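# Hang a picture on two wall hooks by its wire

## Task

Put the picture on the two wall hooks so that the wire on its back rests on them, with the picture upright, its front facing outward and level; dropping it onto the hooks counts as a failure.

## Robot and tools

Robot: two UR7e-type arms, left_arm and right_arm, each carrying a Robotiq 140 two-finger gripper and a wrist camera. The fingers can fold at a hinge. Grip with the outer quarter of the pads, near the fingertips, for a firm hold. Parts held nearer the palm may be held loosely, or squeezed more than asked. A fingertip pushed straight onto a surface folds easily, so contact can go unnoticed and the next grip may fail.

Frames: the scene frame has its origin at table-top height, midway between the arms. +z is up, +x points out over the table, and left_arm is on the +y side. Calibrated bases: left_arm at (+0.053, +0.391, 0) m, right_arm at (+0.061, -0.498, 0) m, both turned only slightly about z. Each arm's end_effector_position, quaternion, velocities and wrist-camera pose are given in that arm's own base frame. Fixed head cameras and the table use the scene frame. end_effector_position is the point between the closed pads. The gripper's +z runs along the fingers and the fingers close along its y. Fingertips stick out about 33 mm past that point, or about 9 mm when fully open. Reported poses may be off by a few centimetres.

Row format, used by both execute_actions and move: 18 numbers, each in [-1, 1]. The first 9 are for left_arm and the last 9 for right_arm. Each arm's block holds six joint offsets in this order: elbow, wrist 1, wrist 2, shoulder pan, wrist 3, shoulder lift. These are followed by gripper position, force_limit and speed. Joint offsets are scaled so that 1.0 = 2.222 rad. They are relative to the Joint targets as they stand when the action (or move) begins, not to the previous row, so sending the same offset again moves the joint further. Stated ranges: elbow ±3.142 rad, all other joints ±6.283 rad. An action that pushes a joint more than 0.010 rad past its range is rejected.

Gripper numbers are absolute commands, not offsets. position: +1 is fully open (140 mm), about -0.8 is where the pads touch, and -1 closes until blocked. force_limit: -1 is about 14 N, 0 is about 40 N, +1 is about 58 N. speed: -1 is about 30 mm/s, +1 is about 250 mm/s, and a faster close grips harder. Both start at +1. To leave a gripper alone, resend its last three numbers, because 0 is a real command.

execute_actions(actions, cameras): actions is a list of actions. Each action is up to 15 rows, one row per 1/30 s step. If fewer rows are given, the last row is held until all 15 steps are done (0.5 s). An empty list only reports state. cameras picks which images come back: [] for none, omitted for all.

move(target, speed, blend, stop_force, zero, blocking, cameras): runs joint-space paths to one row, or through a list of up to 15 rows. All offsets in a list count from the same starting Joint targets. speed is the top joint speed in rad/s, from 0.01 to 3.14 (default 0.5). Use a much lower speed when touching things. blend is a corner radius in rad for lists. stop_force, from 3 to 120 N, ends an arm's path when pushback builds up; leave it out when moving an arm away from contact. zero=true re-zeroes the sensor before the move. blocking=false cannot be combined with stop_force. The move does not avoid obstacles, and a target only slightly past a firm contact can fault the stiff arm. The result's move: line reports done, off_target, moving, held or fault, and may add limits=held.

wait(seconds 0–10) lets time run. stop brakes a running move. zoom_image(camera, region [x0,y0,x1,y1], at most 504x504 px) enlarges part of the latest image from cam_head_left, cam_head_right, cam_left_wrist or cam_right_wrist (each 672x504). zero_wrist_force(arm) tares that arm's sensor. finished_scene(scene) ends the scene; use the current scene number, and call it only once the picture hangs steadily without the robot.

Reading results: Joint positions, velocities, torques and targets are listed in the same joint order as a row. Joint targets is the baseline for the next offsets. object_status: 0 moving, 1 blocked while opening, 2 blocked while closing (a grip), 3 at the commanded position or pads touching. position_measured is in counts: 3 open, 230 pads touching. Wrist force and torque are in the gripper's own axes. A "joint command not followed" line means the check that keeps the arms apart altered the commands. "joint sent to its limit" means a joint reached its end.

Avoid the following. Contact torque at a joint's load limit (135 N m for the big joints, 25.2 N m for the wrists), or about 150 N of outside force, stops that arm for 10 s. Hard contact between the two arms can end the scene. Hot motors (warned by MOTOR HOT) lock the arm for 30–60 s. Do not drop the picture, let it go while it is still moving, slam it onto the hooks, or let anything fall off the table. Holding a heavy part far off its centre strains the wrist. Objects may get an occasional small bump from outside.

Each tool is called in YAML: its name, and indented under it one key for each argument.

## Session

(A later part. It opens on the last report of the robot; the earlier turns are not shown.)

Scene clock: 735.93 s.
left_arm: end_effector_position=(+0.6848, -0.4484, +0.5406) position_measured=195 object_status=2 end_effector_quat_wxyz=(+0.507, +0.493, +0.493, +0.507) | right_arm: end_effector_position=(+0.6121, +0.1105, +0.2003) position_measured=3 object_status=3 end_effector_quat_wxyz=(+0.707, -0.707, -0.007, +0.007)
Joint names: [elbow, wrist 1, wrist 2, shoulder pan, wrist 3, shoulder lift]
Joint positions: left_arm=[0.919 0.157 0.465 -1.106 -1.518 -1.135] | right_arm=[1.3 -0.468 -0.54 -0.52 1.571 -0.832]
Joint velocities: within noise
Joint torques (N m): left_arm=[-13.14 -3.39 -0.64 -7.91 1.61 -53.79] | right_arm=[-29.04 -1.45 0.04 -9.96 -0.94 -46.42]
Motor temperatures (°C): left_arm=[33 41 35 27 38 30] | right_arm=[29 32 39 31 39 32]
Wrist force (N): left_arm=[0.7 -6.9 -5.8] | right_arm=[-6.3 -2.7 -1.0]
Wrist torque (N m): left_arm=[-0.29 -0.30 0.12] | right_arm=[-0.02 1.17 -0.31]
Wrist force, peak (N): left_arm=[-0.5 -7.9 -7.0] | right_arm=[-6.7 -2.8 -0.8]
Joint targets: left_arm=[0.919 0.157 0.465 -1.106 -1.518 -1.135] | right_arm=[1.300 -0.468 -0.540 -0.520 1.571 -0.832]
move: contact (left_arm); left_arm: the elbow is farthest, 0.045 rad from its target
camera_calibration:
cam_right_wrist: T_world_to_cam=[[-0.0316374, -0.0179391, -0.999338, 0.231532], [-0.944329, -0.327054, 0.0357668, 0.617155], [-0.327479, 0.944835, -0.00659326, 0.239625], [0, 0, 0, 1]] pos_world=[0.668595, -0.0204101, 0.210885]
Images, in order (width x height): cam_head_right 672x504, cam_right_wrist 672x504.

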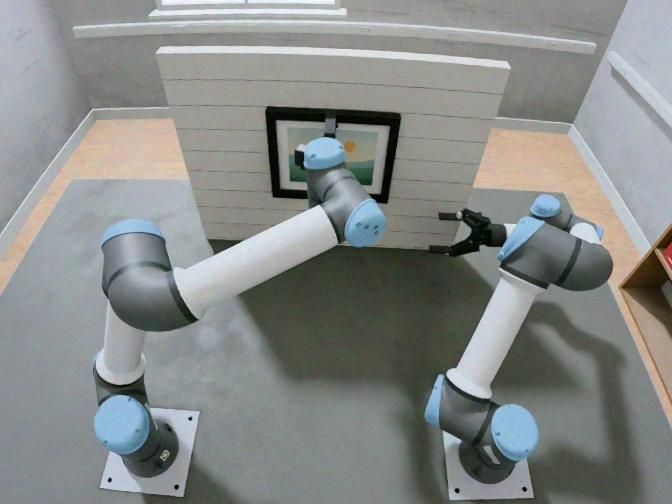

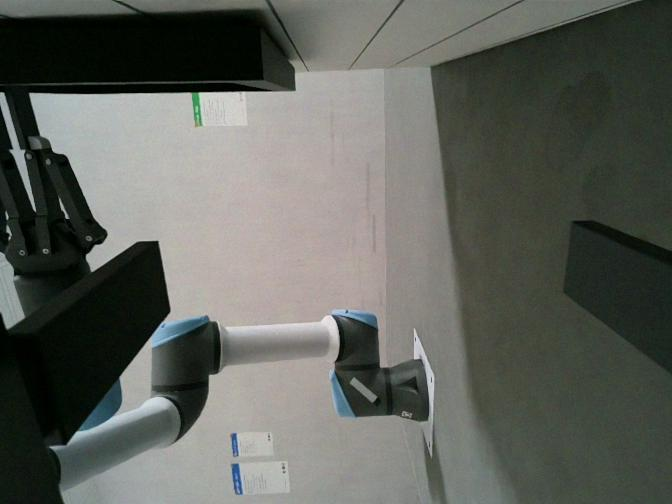

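move:
  target:
    - [0.0026,-0.0006,-0.001,-0.0013,0,-0.0019,-1,0.4,-1,0,0,0,0,0,0,1,1,1]
    - [0.0410,-0.0331,-0.001,-0.0013,0,-0.0077,-1,0.4,-1,0,0,0,0,0,0,1,1,1]
    - [0.0746,-0.0634,-0.001,-0.0013,0,-0.0111,-1,0.4,-1,0,0,0,0,0,0,1,1,1]
  speed: [0.01,0.06,0.06]
  cameras: ["cam_right_wrist","cam_head_right"]

zoom_image:
  camera: "cam_right_wrist"
  region: [0, 0, 336, 200]

Scene clock: 782.80 s.
left_arm: end_effector_position=(+0.6828, -0.4483, +0.4900) position_measured=195 object_status=2 end_effector_quat_wxyz=(+0.507, +0.494, +0.493, +0.506) end_effector_velocity=(+0.000, +0.000, +0.001) end_effector_angular_velocity=(+0.001, +0.001, +0.000) | right_arm: end_effector_position=(+0.6121, +0.1105, +0.2003) position_measured=3 object_status=3 end_effector_quat_wxyz=(+0.707, -0.707, -0.007, +0.007)
Joint names: [elbow, wrist 1, wrist 2, shoulder pan, wrist 3, shoulder lift]
Joint positions: left_arm=[1.085 0.016 0.463 -1.109 -1.518 -1.16] | right_arm=[1.3 -0.468 -0.54 -0.52 1.571 -0.832]
Joint velocities: left_arm=[-0.004 0.005 0 0 0 0.001] | right_arm=[within noise]
Joint torques (N m): left_arm=[-38.96 -1.01 1.66 11.13 1.51 -52.01] | right_arm=[-28.43 -0.94 -0.05 -9.72 -0.88 -46.81]
Motor temperatures (°C): left_arm=[33 41 35 27 38 30] | right_arm=[29 32 39 31 39 32]
Wrist force (N): left_arm=[0.5 -9.8 0.1] | right_arm=[-6.4 -2.6 -0.7]
Wrist torque (N m): left_arm=[-0.64 -0.30 0.14] | right_arm=[0.01 1.20 -0.31]
Wrist force, peak (N): left_arm=[0.2 -10.8 0.0] | right_arm=[-6.4 -3.0 -0.9]
Joint targets: left_arm=[1.084 0.016 0.463 -1.109 -1.518 -1.160] | right_arm=[1.300 -0.468 -0.540 -0.520 1.571 -0.832]
move: done
camera_calibration:
cam_right_wrist: T_world_to_cam=[[-0.0316374, -0.0179391, -0.999338, 0.231532], [-0.944329, -0.327054, 0.0357668, 0.617155], [-0.327479, 0.944835, -0.00659326, 0.239625], [0, 0, 0, 1]] pos_world=[0.668595, -0.0204101, 0.210885]
Images, in order (width x height): cam_head_right 672x504, cam_right_wrist 672x504.

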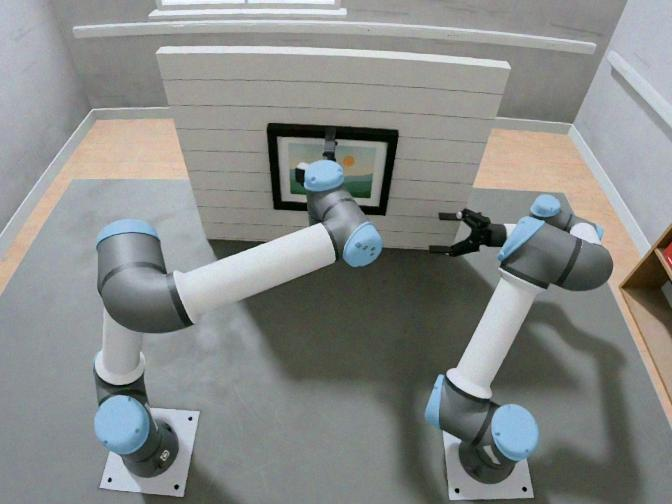

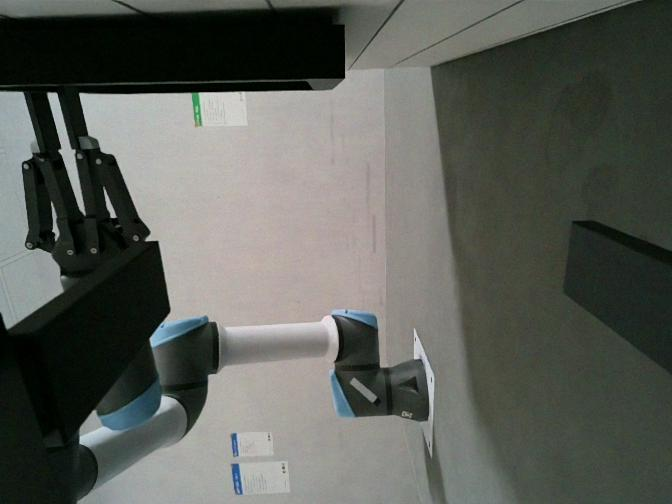

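Scaled by 1.500.

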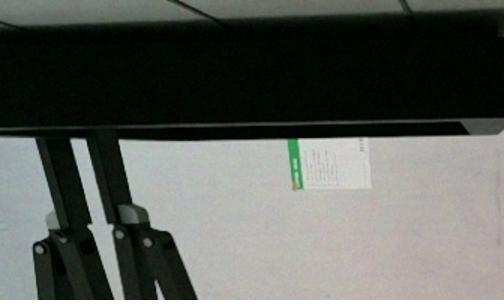

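move:
  target:
    - [0.0305,-0.0293,0,0,0,-0.0012,-1,0.4,-1,0,0,0,0,0,0,1,1,1]
    - [0.0583,-0.0577,0,0,0,-0.0006,-1,0.4,-1,0,0,0,0,0,0,1,1,1]
    - [0.0886,-0.0910,0,0,0,0.0024,-1,0.4,-1,0,0,0,0,0,0,1,1,1]
  speed: 0.04
  stop_force: 3
  cameras: ["cam_right_wrist","cam_head_right"]

Scene clock: 800.10 s.
left_arm: end_effector_position=(+0.6828, -0.4483, +0.4100) position_measured=195 object_status=2 end_effector_quat_wxyz=(+0.507, +0.493, +0.493, +0.506) | right_arm: end_effector_position=(+0.6121, +0.1105, +0.2003) position_measured=3 object_status=3 end_effector_quat_wxyz=(+0.707, -0.707, -0.007, +0.007)
Joint names: [elbow, wrist 1, wrist 2, shoulder pan, wrist 3, shoulder lift]
Joint positions: left_arm=[1.281 -0.186 0.463 -1.109 -1.518 -1.154] | right_arm=[1.3 -0.468 -0.54 -0.52 1.571 -0.832]
Joint velocities: within noise
Joint torques (N m): left_arm=[-36.49 -1.13 1.66 11.49 1.51 -53.06] | right_arm=[-28.13 -0.61 -0.41 -10.41 -0.91 -46.46]
Motor temperatures (°C): left_arm=[33 41 34 27 38 30] | right_arm=[29 32 39 31 39 32]
Wrist force (N): left_arm=[-0.3 -8.3 0.2] | right_arm=[-6.4 -2.6 -0.7]
Wrist torque (N m): left_arm=[-0.69 -0.12 0.14] | right_arm=[0.03 1.20 -0.31]
Wrist force, peak (N): left_arm=[0.1 -10.6 -0.4] | right_arm=[-6.6 -2.7 -0.7]
Joint targets: left_arm=[1.281 -0.186 0.463 -1.109 -1.518 -1.154] | right_arm=[1.300 -0.468 -0.540 -0.520 1.571 -0.832]
move: done
camera_calibration:
cam_right_wrist: T_world_to_cam=[[-0.0316374, -0.0179391, -0.999338, 0.231532], [-0.944329, -0.327054, 0.0357668, 0.617155], [-0.327479, 0.944835, -0.00659326, 0.239625], [0, 0, 0, 1]] pos_world=[0.668595, -0.0204101, 0.210885]
Images, in order (width x height): cam_head_right 672x504, cam_right_wrist 672x504.

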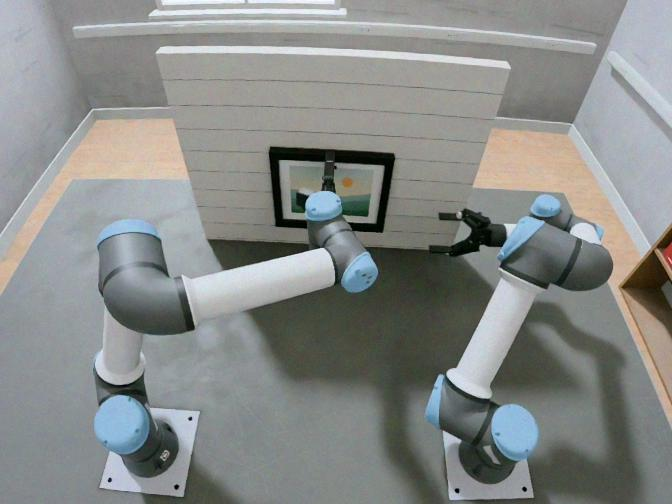

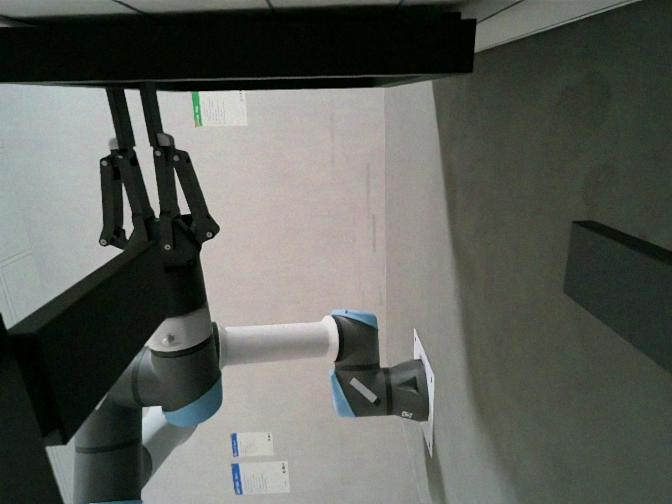

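move:
  target:
    - [0.0184,-0.0217,0,0,0,0.0033,-1,0.4,-1,0,0,0,0,0,0,1,1,1]
    - [0.0396,-0.0485,0,0,0,0.0089,-1,0.4,-1,0,0,0,0,0,0,1,1,1]
    - [0.0590,-0.0748,0,0,0,0.0158,-1,0.4,-1,0,0,0,0,0,0,1,1,1]
  speed: 0.025
  stop_force: 4
  cameras: ["cam_right_wrist","cam_head_right"]

zoom_image:
  camera: "cam_right_wrist"
  region: [0, 0, 500, 200]

Scene clock: 814.63 s.
left_arm: end_effector_position=(+0.6829, -0.4484, +0.3977) position_measured=195 object_status=2 end_effector_quat_wxyz=(+0.507, +0.493, +0.493, +0.506) | right_arm: end_effector_position=(+0.6121, +0.1105, +0.2003) position_measured=3 object_status=3 end_effector_quat_wxyz=(+0.707, -0.707, -0.007, +0.007)
Joint names: [elbow, wrist 1, wrist 2, shoulder pan, wrist 3, shoulder lift]
Joint positions: left_arm=[1.307 -0.216 0.463 -1.109 -1.518 -1.15] | right_arm=[1.3 -0.468 -0.54 -0.52 1.571 -0.832]
Joint velocities: within noise
Joint torques (N m): left_arm=[-33.61 -1.93 1.59 10.53 1.7 -51.39] | right_arm=[-28.24 -0.51 -0.52 -9.3 -0.86 -46.35]
Motor temperatures (°C): left_arm=[33 41 34 27 38 30] | right_arm=[29 32 39 31 39 32]
Wrist force (N): left_arm=[-5.4 -4.6 1.9] | right_arm=[-6.3 -2.7 -0.8]
Wrist torque (N m): left_arm=[-1.29 0.93 0.10] | right_arm=[-0.01 1.18 -0.31]
Wrist force, peak (N): left_arm=[0.0 -9.6 -0.4] | right_arm=[-6.7 -2.7 -0.7]
Joint targets: left_arm=[1.307 -0.216 0.463 -1.109 -1.518 -1.150] | right_arm=[1.300 -0.468 -0.540 -0.520 1.571 -0.832]
move: contact (left_arm); path passed 0 of 3 targets; left_arm: the wrist 1 is farthest, 0.136 rad from its target
camera_calibration:
cam_right_wrist: T_world_to_cam=[[-0.0316374, -0.0179391, -0.999338, 0.231532], [-0.944329, -0.327054, 0.0357668, 0.617155], [-0.327479, 0.944835, -0.00659326, 0.239625], [0, 0, 0, 1]] pos_world=[0.668595, -0.0204101, 0.210885]
Images, in order (width x height): cam_head_right 672x504, cam_right_wrist 672x504.

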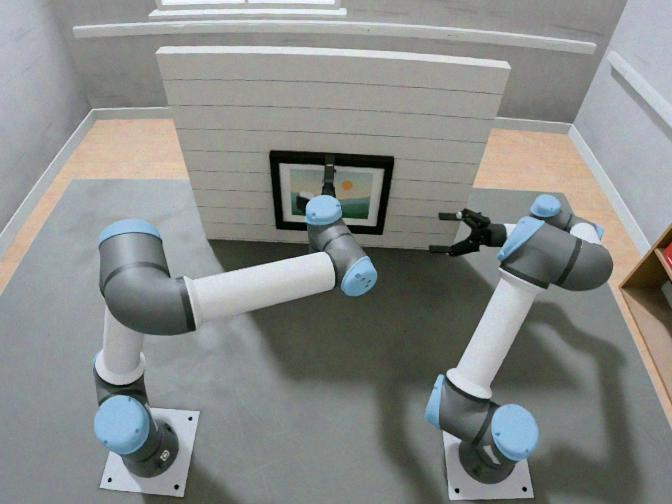

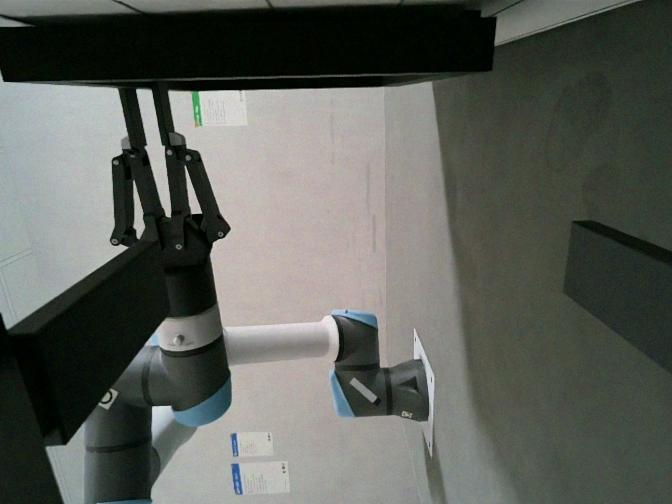

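Scaled by 1.008.

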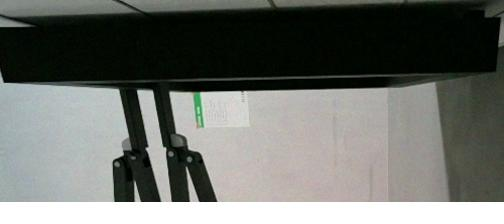

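move:
  target: [-0.0038,0.0012,-0.0011,-0.0011,0,0.0026,-1,0.4,-1,0,0,0,0,0,0,1,1,1]
  speed: 0.01
  cameras: []

Scene clock: 832.93 s.
left_arm: end_effector_position=(+0.6828, -0.4515, +0.3977) position_measured=195 object_status=2 end_effector_quat_wxyz=(+0.507, +0.493, +0.493, +0.506) | right_arm: end_effector_position=(+0.6121, +0.1105, +0.2003) position_measured=3 object_status=3 end_effector_quat_wxyz=(+0.707, -0.707, -0.007, +0.007)
Joint names: [elbow, wrist 1, wrist 2, shoulder pan, wrist 3, shoulder lift]
Joint positions: left_arm=[1.298 -0.213 0.46 -1.112 -1.518 -1.144] | right_arm=[1.3 -0.468 -0.54 -0.52 1.571 -0.832]
Joint velocities: within noise
Joint torques (N m): left_arm=[-29.8 -0.38 0.32 -10.38 1.54 -42.23] | right_arm=[-28.37 -0.25 -0.66 -10.15 -0.92 -46.08]
Motor temperatures (°C): left_arm=[33 41 34 27 38 30] | right_arm=[29 32 39 31 39 32]
Wrist force (N): left_arm=[-2.3 -4.0 2.2] | right_arm=[-6.2 -2.7 -0.8]
Wrist torque (N m): left_arm=[-1.34 1.06 0.16] | right_arm=[0.01 1.16 -0.31]
Wrist force, peak (N): left_arm=[-5.5 -5.0 2.1] | right_arm=[-6.6 -2.6 -0.7]
Joint targets: left_arm=[1.298 -0.213 0.460 -1.112 -1.518 -1.144] | right_arm=[1.300 -0.468 -0.540 -0.520 1.571 -0.832]
move: done
No camera images: "cameras" was empty.

move:
  target: [0,-0.0016,-0.0006,-0.0006,0,0.0016,-1,0.4,-1,0,0,0,0,0,0,1,1,1]
  speed: 0.01
  cameras: ["cam_right_wrist","cam_left_wrist","cam_head_left"]

zoom_image:
  camera: "cam_head_left"
  region: [220, 110, 420, 260]

zoom_image:
  camera: "cam_right_wrist"
  region: [0, 0, 250, 110]

Scene clock: 844.40 s.
left_arm: end_effector_position=(+0.6828, -0.4530, +0.3957) position_measured=195 object_status=2 end_effector_quat_wxyz=(+0.507, +0.493, +0.493, +0.506) | right_arm: end_effector_position=(+0.6121, +0.1105, +0.2003) position_measured=3 object_status=3 end_effector_quat_wxyz=(+0.707, -0.707, -0.007, +0.007)
Joint names: [elbow, wrist 1, wrist 2, shoulder pan, wrist 3, shoulder lift]
Joint positions: left_arm=[1.298 -0.217 0.459 -1.113 -1.518 -1.14] | right_arm=[1.3 -0.468 -0.54 -0.52 1.571 -0.832]
Joint velocities: within noise
Joint torques (N m): left_arm=[-15.2 -0.83 0.7 -12.6 1.55 -35.82] | right_arm=[-27.9 -0.11 -0.71 -9 -0.84 -45.99]
Motor temperatures (°C): left_arm=[33 41 34 27 38 30] | right_arm=[29 32 39 31 39 32]
Wrist force (N): left_arm=[-0.6 1.1 2.0] | right_arm=[-6.5 -2.6 -0.9]
Wrist torque (N m): left_arm=[-1.79 1.12 0.20] | right_arm=[0.00 1.20 -0.30]
Wrist force, peak (N): left_arm=[-2.5 -5.2 2.1] | right_arm=[-6.5 -2.7 -0.9]
Joint targets: left_arm=[1.298 -0.217 0.459 -1.113 -1.518 -1.140] | right_arm=[1.300 -0.468 -0.540 -0.520 1.571 -0.832]
move: done
camera_calibration:
cam_left_wrist: T_world_to_cam=[[-0.0916664, -0.022006, 0.995547, -0.33611], [-0.325417, -0.944203, -0.0508343, -0.175359], [0.941117, -0.328627, 0.0793906, -0.681156], [0, 0, 0, 1]] pos_world=[0.553173, -0.396817, 0.379777]
cam_right_wrist: T_world_to_cam=[[-0.0316374, -0.0179391, -0.999338, 0.231532], [-0.944329, -0.327054, 0.0357668, 0.617155], [-0.327479, 0.944835, -0.00659326, 0.239625], [0, 0, 0, 1]] pos_world=[0.668595, -0.0204101, 0.210885]
Images, in order (width x height): cam_head_left 672x504, cam_left_wrist 672x504, cam_right_wrist 672x504.

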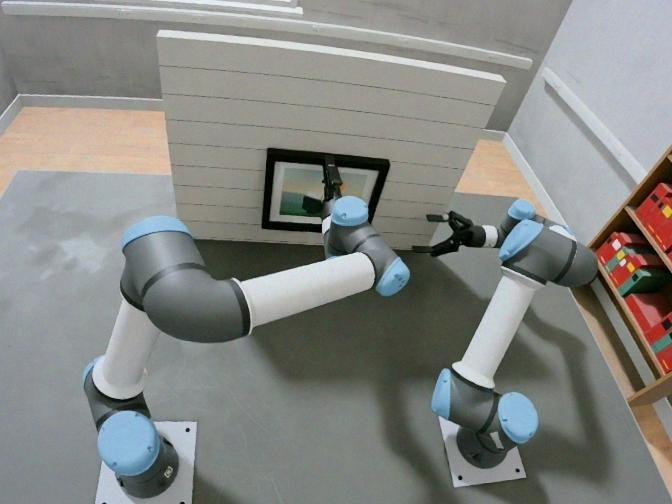

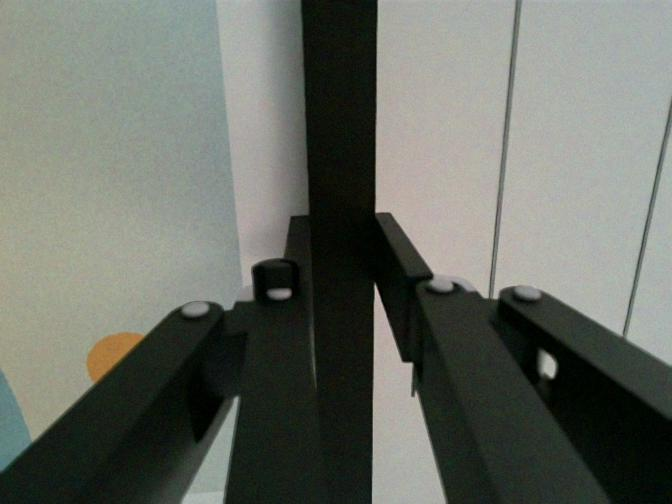

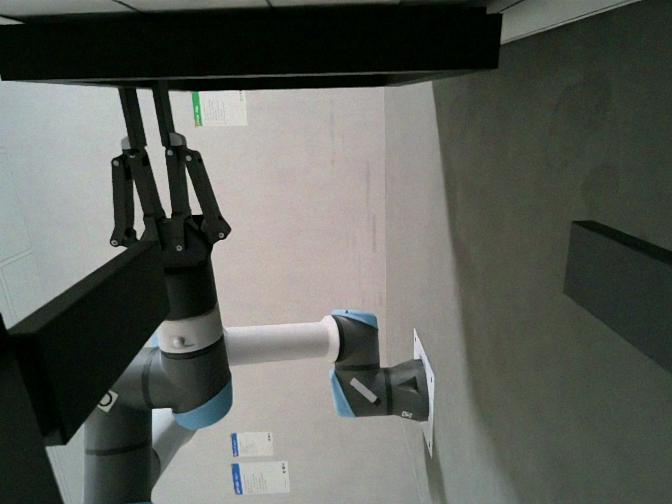

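Scaled by 2.520.

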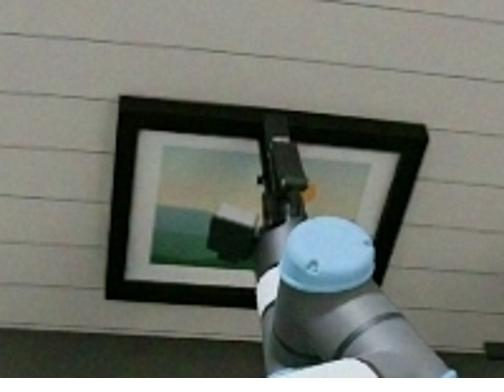

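Scaled by 2.016.

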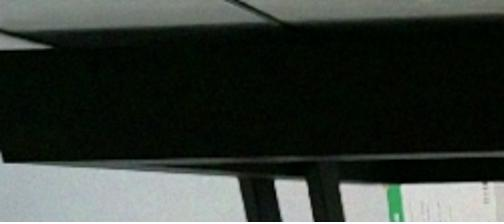

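move:
  target: [0,0,0,0,0,0,-0.45,0.4,-1,0,0,0,0,0,0,1,1,1]
  cameras: ["cam_left_wrist"]

move:
  target: [0,0,0,0,0,0,-0.2,0.4,-1,0,0,0,0,0,0,1,1,1]
  cameras: ["cam_left_wrist","cam_right_wrist","cam_head_right"]

Scene clock: 864.43 s.
left_arm: end_effector_position=(+0.6827, -0.4530, +0.3957) position_measured=186 object_status=3 end_effector_quat_wxyz=(+0.507, +0.494, +0.493, +0.506) | right_arm: end_effector_position=(+0.6121, +0.1105, +0.2003) position_measured=3 object_status=3 end_effector_quat_wxyz=(+0.707, -0.707, -0.007, +0.007)
Joint names: [elbow, wrist 1, wrist 2, shoulder pan, wrist 3, shoulder lift]
Joint positions: left_arm=[1.298 -0.217 0.459 -1.113 -1.518 -1.14] | right_arm=[1.3 -0.468 -0.54 -0.52 1.571 -0.832]
Joint velocities: within noise
Joint torques (N m): left_arm=[-20.62 -0.72 -1.1 -2.94 1.46 -44.6] | right_arm=[-27.85 0.23 -0.73 -10.46 -0.86 -46.26]
Motor temperatures (°C): left_arm=[33 41 34 27 38 30] | right_arm=[29 32 39 31 39 32]
Wrist force (N): left_arm=[-4.9 -4.0 2.4] | right_arm=[-6.4 -2.5 -0.9]
Wrist torque (N m): left_arm=[-1.10 0.85 0.12] | right_arm=[0.02 1.19 -0.30]
Wrist force, peak (N): left_arm=[-5.4 -4.6 2.4] | right_arm=[-6.6 -2.7 -1.0]
Joint targets: left_arm=[1.298 -0.217 0.459 -1.113 -1.518 -1.140] | right_arm=[1.300 -0.468 -0.540 -0.520 1.571 -0.832]
move: done
camera_calibration:
cam_left_wrist: T_world_to_cam=[[-0.0916992, -0.0220927, 0.995542, -0.336125], [-0.325498, -0.94417, -0.0509342, -0.175263], [0.941086, -0.328717, 0.0793885, -0.681174], [0, 0, 0, 1]] pos_world=[0.553173, -0.396817, 0.379777]
Images, in order (width x height): cam_left_wrist 672x504.

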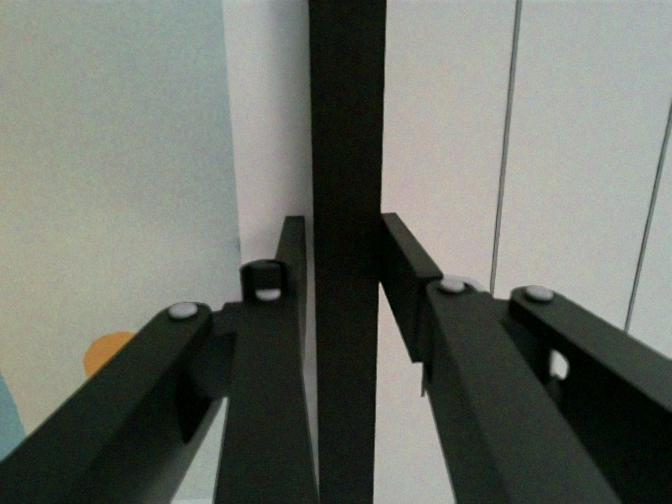

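Scene clock: 865.33 s.
left_arm: end_effector_position=(+0.6827, -0.4530, +0.3957) position_measured=154 object_status=0 end_effector_quat_wxyz=(+0.507, +0.493, +0.493, +0.506) | right_arm: end_effector_position=(+0.6121, +0.1105, +0.2003) position_measured=3 object_status=3 end_effector_quat_wxyz=(+0.707, -0.707, -0.007, +0.007)
Joint names: [elbow, wrist 1, wrist 2, shoulder pan, wrist 3, shoulder lift]
Joint positions: left_arm=[1.298 -0.217 0.459 -1.113 -1.518 -1.14] | right_arm=[1.3 -0.468 -0.54 -0.52 1.571 -0.832]
Joint velocities: within noise
Joint torques (N m): left_arm=[-21.75 -1.5 -0.84 -0.54 1.54 -44.53] | right_arm=[-28.11 0.02 -0.92 -9.72 -0.74 -46.53]
Motor temperatures (°C): left_arm=[33 41 34 27 38 30] | right_arm=[29 32 39 31 39 32]
Wrist force (N): left_arm=[-4.9 -4.3 2.4] | right_arm=[-6.4 -2.6 -0.8]
Wrist torque (N m): left_arm=[-1.17 0.86 0.11] | right_arm=[0.02 1.19 -0.31]
Wrist force, peak (N): left_arm=[-4.9 -4.8 2.4] | right_arm=[-6.4 -2.9 -0.8]
Joint targets: left_arm=[1.298 -0.217 0.459 -1.113 -1.518 -1.140] | right_arm=[1.300 -0.468 -0.540 -0.520 1.571 -0.832]
move: done
camera_calibration:
cam_left_wrist: T_world_to_cam=[[-0.0916053, -0.0221329, 0.995549, -0.336194], [-0.325413, -0.944199, -0.0509341, -0.175227], [0.941124, -0.328631, 0.0792913, -0.681091], [0, 0, 0, 1]] pos_world=[0.553173, -0.396717, 0.379777]
cam_right_wrist: T_world_to_cam=[[-0.0316374, -0.0179391, -0.999338, 0.231532], [-0.944329, -0.327054, 0.0357668, 0.617155], [-0.327479, 0.944835, -0.00659326, 0.239625], [0, 0, 0, 1]] pos_world=[0.668595, -0.0204101, 0.210885]
Images, in order (width x height): cam_head_right 672x504, cam_left_wrist 672x504, cam_right_wrist 672x504.

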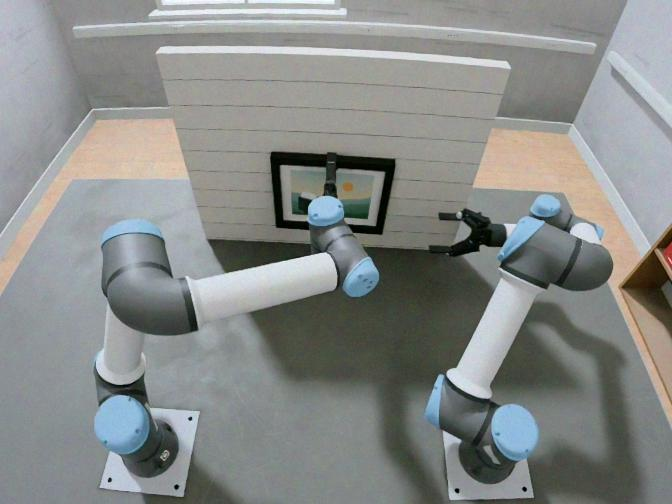

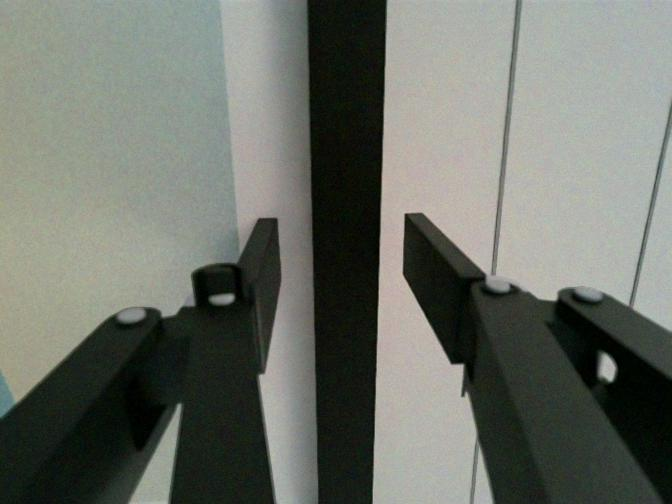

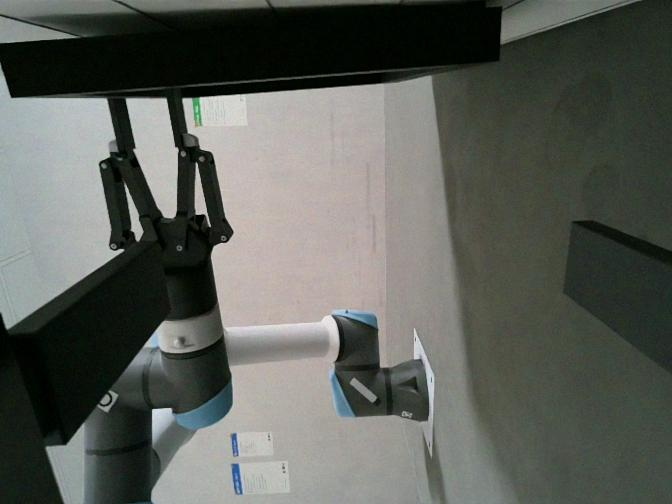

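move:
  target:
    - [0.023,-0.0089,-0.0166,-0.0164,0.0025,-0.0163,-0.2,0.4,-1,0,0,0,0,0,0,1,1,1]
    - [0.0777,-0.0331,-0.0634,-0.0633,0.0121,-0.0557,-0.2,0.4,-1,0,0,0,0,0,0,1,1,1]
  speed: [0.03,0.1]
  cameras: ["cam_left_wrist","cam_right_wrist","cam_head_right","cam_head_left"]

zoom_image:
  camera: "cam_head_right"
  region: [230, 110, 430, 260]

zoom_image:
  camera: "cam_right_wrist"
  region: [0, 0, 250, 110]

Scene clock: 882.10 s.
left_arm: end_effector_position=(+0.5998, -0.4529, +0.3959) position_measured=154 object_status=3 end_effector_quat_wxyz=(+0.506, +0.493, +0.493, +0.506) end_effector_velocity=(+0.003, -0.001, +0.001) end_effector_angular_velocity=(+0.001, +0.000, -0.001) | right_arm: end_effector_position=(+0.6121, +0.1105, +0.2003) position_measured=3 object_status=3 end_effector_quat_wxyz=(+0.707, -0.707, -0.007, +0.007)
Joint names: [elbow, wrist 1, wrist 2, shoulder pan, wrist 3, shoulder lift]
Joint positions: left_arm=[1.471 -0.29 0.318 -1.254 -1.491 -1.264] | right_arm=[1.3 -0.468 -0.54 -0.52 1.571 -0.832]
Joint velocities: left_arm=[-0.007 0.004 0.007 0.005 0.001 0.004] | right_arm=[within noise]
Joint torques (N m): left_arm=[-34 0.53 1.77 9.4 -0.46 -30.23] | right_arm=[-27.55 0.25 -1.39 -8.82 -0.87 -46.81]
Motor temperatures (°C): left_arm=[33 41 34 27 38 30] | right_arm=[29 32 39 31 39 32]
Wrist force (N): left_arm=[-4.9 -4.1 2.3] | right_arm=[-6.2 -2.9 -0.8]
Wrist torque (N m): left_arm=[-1.18 0.85 0.12] | right_arm=[-0.03 1.16 -0.30]
Wrist force, peak (N): left_arm=[-5.4 -4.6 2.1] | right_arm=[-6.5 -2.8 -0.6]
Joint targets: left_arm=[1.471 -0.290 0.318 -1.254 -1.492 -1.264] | right_arm=[1.300 -0.468 -0.540 -0.520 1.571 -0.832]
move: done
camera_calibration:
cam_left_wrist: T_world_to_cam=[[-0.0916283, -0.0225834, 0.995537, -0.34416], [-0.324966, -0.944332, -0.0513314, -0.202336], [0.941276, -0.328219, 0.0791887, -0.602862], [0, 0, 0, 1]] pos_world=[0.470172, -0.396716, 0.379978]
cam_right_wrist: T_world_to_cam=[[-0.0316374, -0.0179391, -0.999338, 0.231532], [-0.944329, -0.327054, 0.0357668, 0.617155], [-0.327479, 0.944835, -0.00659326, 0.239625], [0, 0, 0, 1]] pos_world=[0.668595, -0.0204101, 0.210885]

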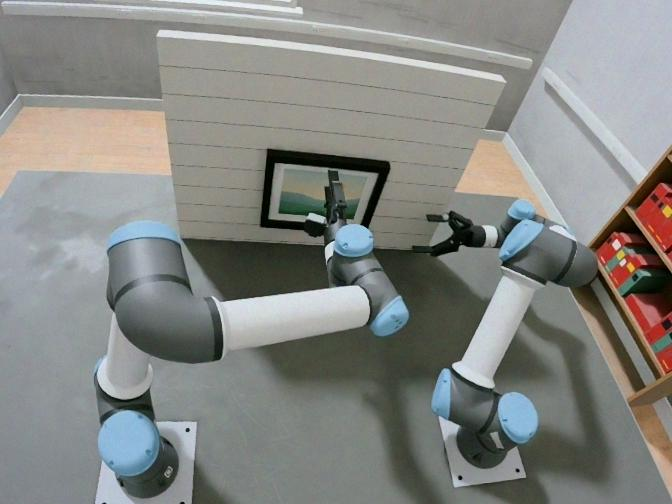

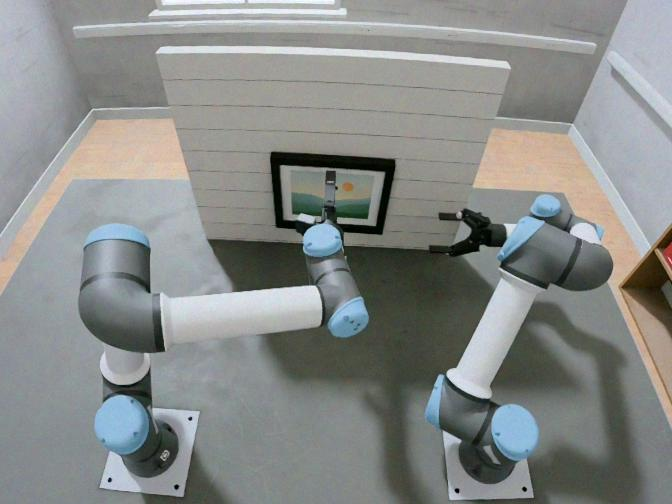

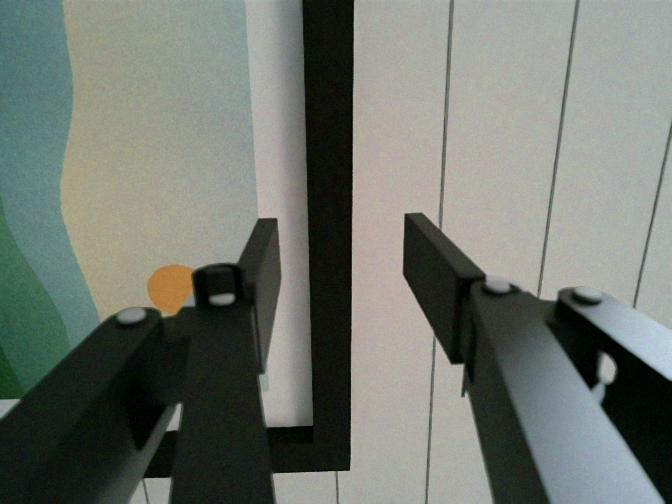

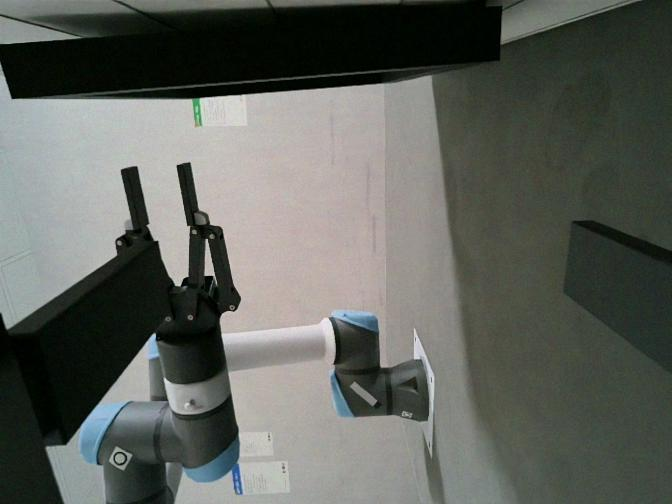

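Scaled by 2.520.

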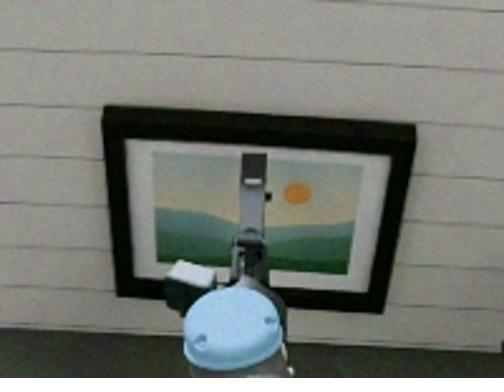

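Scaled by 2.016.

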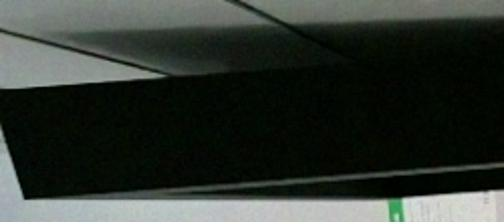

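zoom_image:
  camera: "cam_left_wrist"
  region: [290, 0, 490, 160]

zoom_image:
  camera: "cam_left_wrist"
  region: [290, 344, 490, 504]

zoom_image:
  camera: "cam_head_left"
  region: [240, 130, 400, 250]

zoom_image:
  camera: "cam_head_right"
  region: [255, 135, 415, 255]

Scaled by 2.520.

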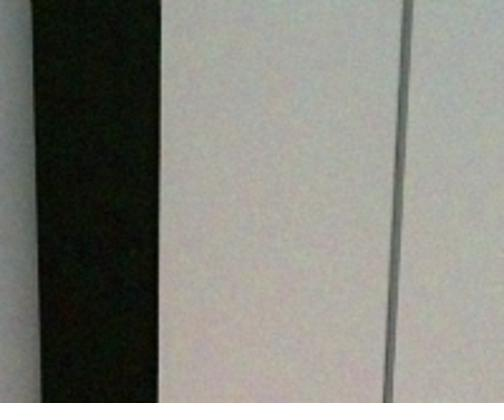

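Scaled by 2.520.

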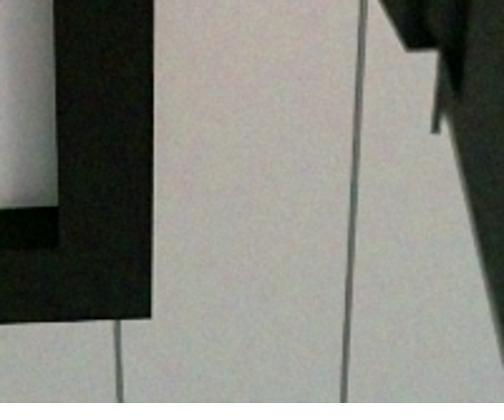

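Scaled by 3.150.

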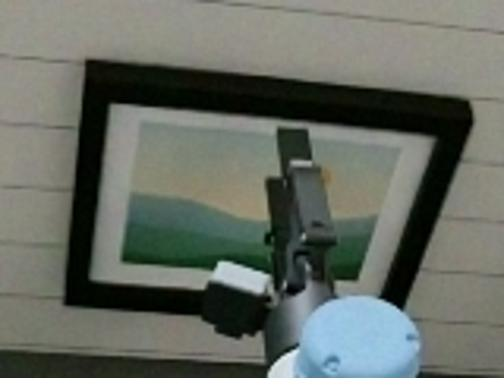

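Scaled by 3.150.

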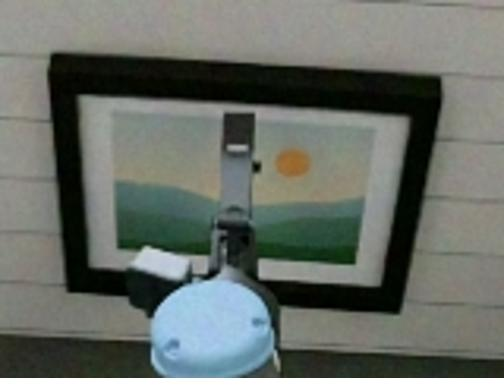

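move:
  target:
    - [0.031,-0.0034,-0.042,-0.0418,0,-0.0184,-0.2,0.4,-1,0,0,0,0,0,0,1,1,1]
    - [0.1243,-0.0135,-0.1682,-0.1676,0.6715,-0.0734,-0.2,0.4,-1,0,0,0,0,0,0,1,1,1]
  speed: [0.2,0.8]
  blend: [0.05,0]
  cameras: ["cam_left_wrist","cam_right_wrist"]

Scene clock: 929.57 s.
left_arm: end_effector_position=(+0.4203, -0.4398, +0.3601) position_measured=154 object_status=3 end_effector_quat_wxyz=(+0.000, +0.707, +0.000, +0.707) | right_arm: end_effector_position=(+0.6121, +0.1105, +0.2003) position_measured=3 object_status=3 end_effector_quat_wxyz=(+0.707, -0.707, -0.007, +0.007)
Joint names: [elbow, wrist 1, wrist 2, shoulder pan, wrist 3, shoulder lift]
Joint positions: left_arm=[1.747 -0.32 -0.056 -1.626 0 -1.427] | right_arm=[1.3 -0.468 -0.54 -0.52 1.571 -0.832]
Joint velocities: within noise
Joint torques (N m): left_arm=[-32.27 0.93 1.05 11.74 1.57 -21.42] | right_arm=[-27.33 0.47 -1.4 -9.18 -0.81 -46.7]
Motor temperatures (°C): left_arm=[33 41 34 27 38 30] | right_arm=[29 32 39 31 39 32]
Wrist force (N): left_arm=[-4.7 -1.1 2.1] | right_arm=[-6.5 -2.6 -0.7]
Wrist torque (N m): left_arm=[-0.52 0.81 0.18] | right_arm=[0.01 1.21 -0.31]
Wrist force, peak (N): left_arm=[-5.2 -4.6 2.6] | right_arm=[-6.6 -2.7 -0.7]
Joint targets: left_arm=[1.747 -0.320 -0.056 -1.626 0.000 -1.427] | right_arm=[1.300 -0.468 -0.540 -0.520 1.571 -0.832]
move: done; blend cut to 0.0467 rad at target 1
camera_calibration:
cam_left_wrist: T_world_to_cam=[[-0.0654099, -0.997609, -0.0222976, -0.397985], [-0.326231, 0.0424968, -0.944334, 0.505941], [0.943024, -0.0544946, -0.328231, -0.160313], [0, 0, 0, 1]] pos_world=[0.290201, -0.427271, 0.416283]
cam_right_wrist: T_world_to_cam=[[-0.0316374, -0.0179391, -0.999338, 0.231532], [-0.944329, -0.327054, 0.0357668, 0.617155], [-0.327479, 0.944835, -0.00659326, 0.239625], [0, 0, 0, 1]] pos_world=[0.668595, -0.0204101, 0.210885]
Images, in order (width x height): cam_left_wrist 672x504, cam_right_wrist 672x504.

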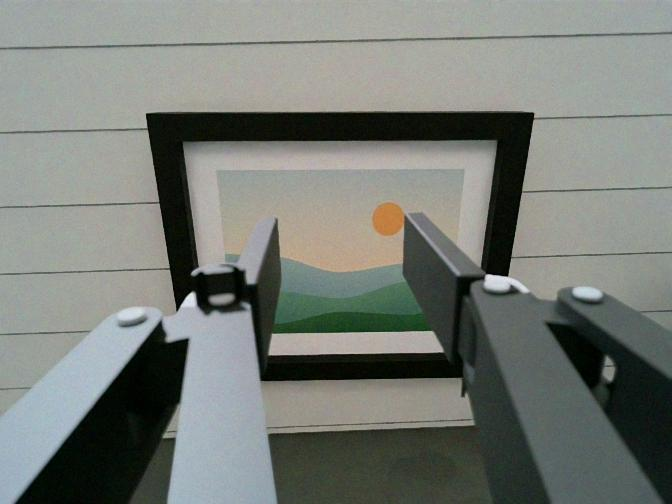

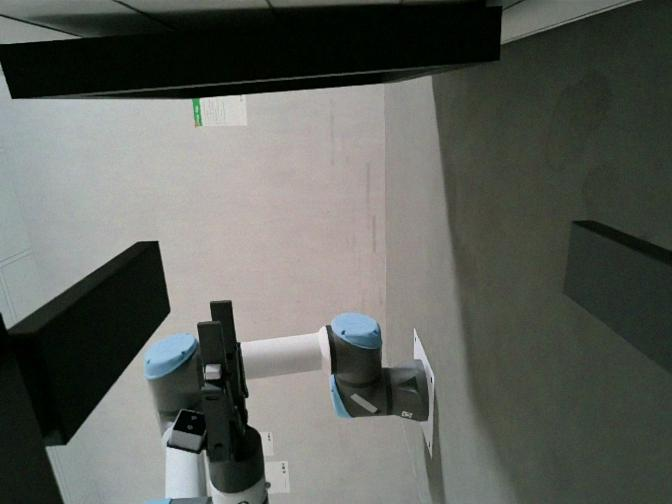

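zoom_image:
  camera: "cam_left_wrist"
  region: [80, 90, 340, 190]

zoom_image:
  camera: "cam_left_wrist"
  region: [340, 90, 600, 190]

zoom_image:
  camera: "cam_left_wrist"
  region: [250, 340, 510, 440]

Scaled by 1.938.

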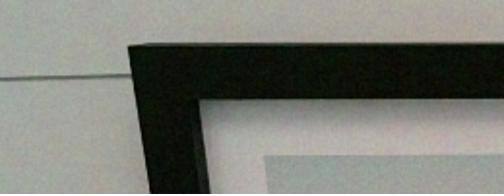

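Scaled by 1.938.

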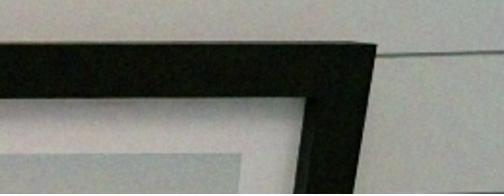

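Scaled by 1.938.

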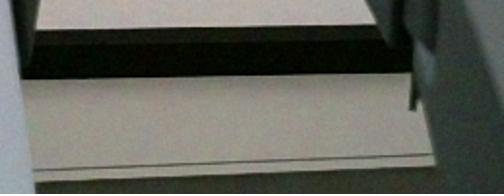

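move:
  target:
    - [-0.062,0.1236,0.2235,0.2235,-0.7069,-0.0616,-1,0.4,-1,0,0,0,0,0,0,1,1,1]
    - [-0.1189,0.1124,0.2985,0.2985,-0.7069,0.0064,-1,0.4,-1,0,0,0,0,0,0,1,1,1]
  speed: [0.8,0.15]
  cameras: ["cam_left_wrist","cam_right_wrist","cam_head_right"]

Scene clock: 963.90 s.
left_arm: end_effector_position=(+0.6822, -0.2997, +0.4554) position_measured=233 object_status=3 end_effector_quat_wxyz=(+0.500, +0.500, +0.500, +0.500) | right_arm: end_effector_position=(+0.6121, +0.1105, +0.2003) position_measured=3 object_status=3 end_effector_quat_wxyz=(+0.707, -0.707, -0.007, +0.007)
Joint names: [elbow, wrist 1, wrist 2, shoulder pan, wrist 3, shoulder lift]
Joint positions: left_arm=[1.483 -0.071 0.608 -0.963 -1.57 -1.413] | right_arm=[1.3 -0.468 -0.54 -0.52 1.571 -0.832]
Joint velocities: within noise
Joint torques (N m): left_arm=[-10.57 0.33 -1.56 -9.05 -1.46 -39.79] | right_arm=[-27.64 0.7 -1.72 -10.67 -0.83 -47.08]
Motor temperatures (°C): left_arm=[33 41 34 27 38 30] | right_arm=[29 32 39 31 39 32]
Wrist force (N): left_arm=[-5.1 -4.3 2.4] | right_arm=[-6.6 -2.6 -0.7]
Wrist torque (N m): left_arm=[-1.17 0.89 0.14] | right_arm=[0.03 1.23 -0.31]
Wrist force, peak (N): left_arm=[-4.7 -4.7 3.9] | right_arm=[-6.6 -2.8 -0.9]
Joint targets: left_arm=[1.483 -0.070 0.608 -0.963 -1.570 -1.413] | right_arm=[1.300 -0.468 -0.540 -0.520 1.571 -0.832]
move: done
camera_calibration:
cam_left_wrist: T_world_to_cam=[[-0.0662474, -0.022352, 0.997553, -0.410551], [-0.325674, -0.944513, -0.0427915, -0.0313143], [0.943158, -0.327712, 0.0552921, -0.625132], [0, 0, 0, 1]] pos_world=[0.552202, -0.243617, 0.442771]
cam_right_wrist: T_world_to_cam=[[-0.0316374, -0.0179391, -0.999338, 0.231532], [-0.944329, -0.327054, 0.0357668, 0.617155], [-0.327479, 0.944835, -0.00659326, 0.239625], [0, 0, 0, 1]] pos_world=[0.668595, -0.0204101, 0.210885]
Images, in order (width x height): cam_head_right 672x504, cam_left_wrist 672x504, cam_right_wrist 672x504.

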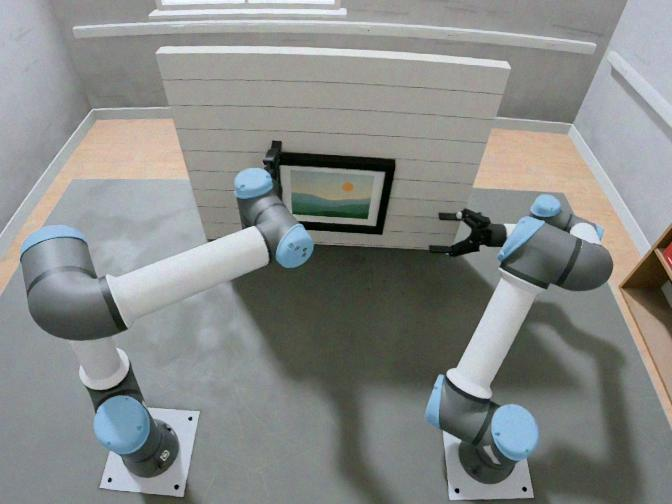

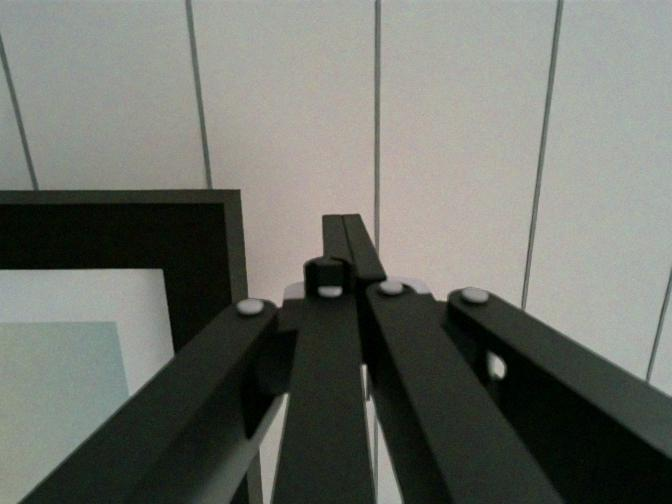

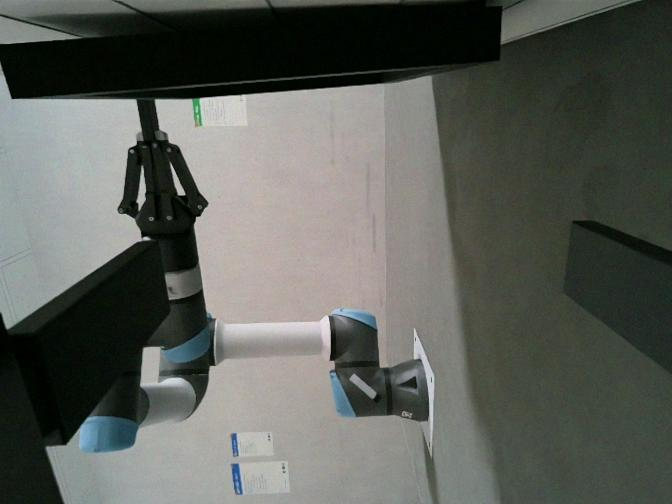

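move:
  target: [0.0496,-0.0565,0,0,0,0.0069,-1,0.4,-1,0,0,0,0,0,0,1,1,1]
  speed: 0.02
  stop_force: 3
  cameras: ["cam_left_wrist","cam_head_right"]

zoom_image:
  camera: "cam_head_right"
  region: [255, 135, 415, 255]

Scene clock: 985.77 s.
left_arm: end_effector_position=(+0.6824, -0.3000, +0.4129) position_measured=233 object_status=3 end_effector_quat_wxyz=(+0.500, +0.500, +0.500, +0.500) | right_arm: end_effector_position=(+0.6121, +0.1105, +0.2003) position_measured=3 object_status=3 end_effector_quat_wxyz=(+0.707, -0.707, -0.007, +0.007)
Joint names: [elbow, wrist 1, wrist 2, shoulder pan, wrist 3, shoulder lift]
Joint positions: left_arm=[1.576 -0.177 0.608 -0.963 -1.57 -1.4] | right_arm=[1.3 -0.468 -0.54 -0.52 1.571 -0.832]
Joint velocities: within noise
Joint torques (N m): left_arm=[-32.91 -1.05 1.28 -9.67 -0.6 -38.22] | right_arm=[-27.89 1.32 -1.76 -10.31 -0.71 -47.36]
Motor temperatures (°C): left_arm=[33 41 34 27 38 30] | right_arm=[29 32 39 31 39 32]
Wrist force (N): left_arm=[-3.6 -3.3 2.7] | right_arm=[-6.4 -2.6 -0.7]
Wrist torque (N m): left_arm=[-1.27 0.89 0.12] | right_arm=[0.01 1.19 -0.31]
Wrist force, peak (N): left_arm=[-5.2 -4.4 2.7] | right_arm=[-6.7 -2.6 -0.8]
Joint targets: left_arm=[1.576 -0.177 0.608 -0.963 -1.570 -1.400] | right_arm=[1.300 -0.468 -0.540 -0.520 1.571 -0.832]
move: contact (left_arm); left_arm: the wrist 1 is farthest, 0.019 rad from its target
camera_calibration:
cam_left_wrist: T_world_to_cam=[[-0.0660368, -0.022632, 0.99756, -0.368434], [-0.325795, -0.944462, -0.0429944, -0.0330911], [0.943131, -0.32784, 0.0549959, -0.622938], [0, 0, 0, 1]] pos_world=[0.552401, -0.243816, 0.400372]
Images, in order (width x height): cam_head_right 672x504, cam_left_wrist 672x504.

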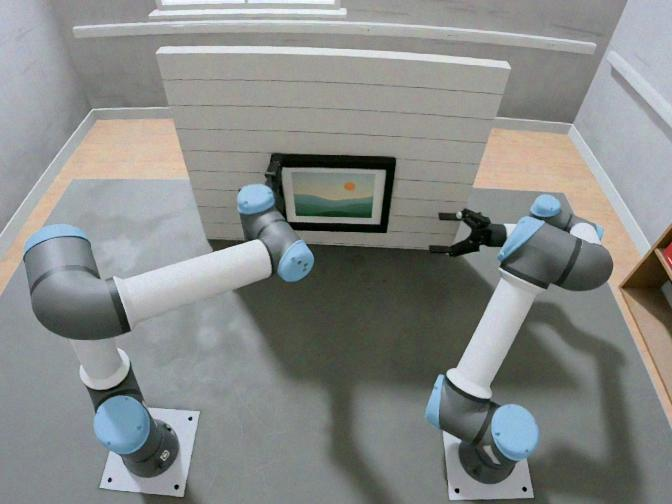

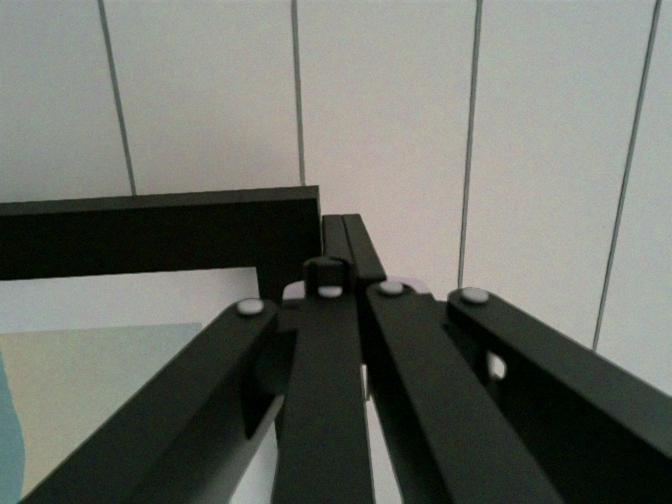

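Scaled by 3.150.

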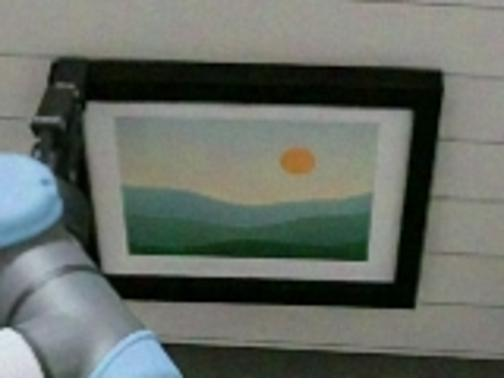

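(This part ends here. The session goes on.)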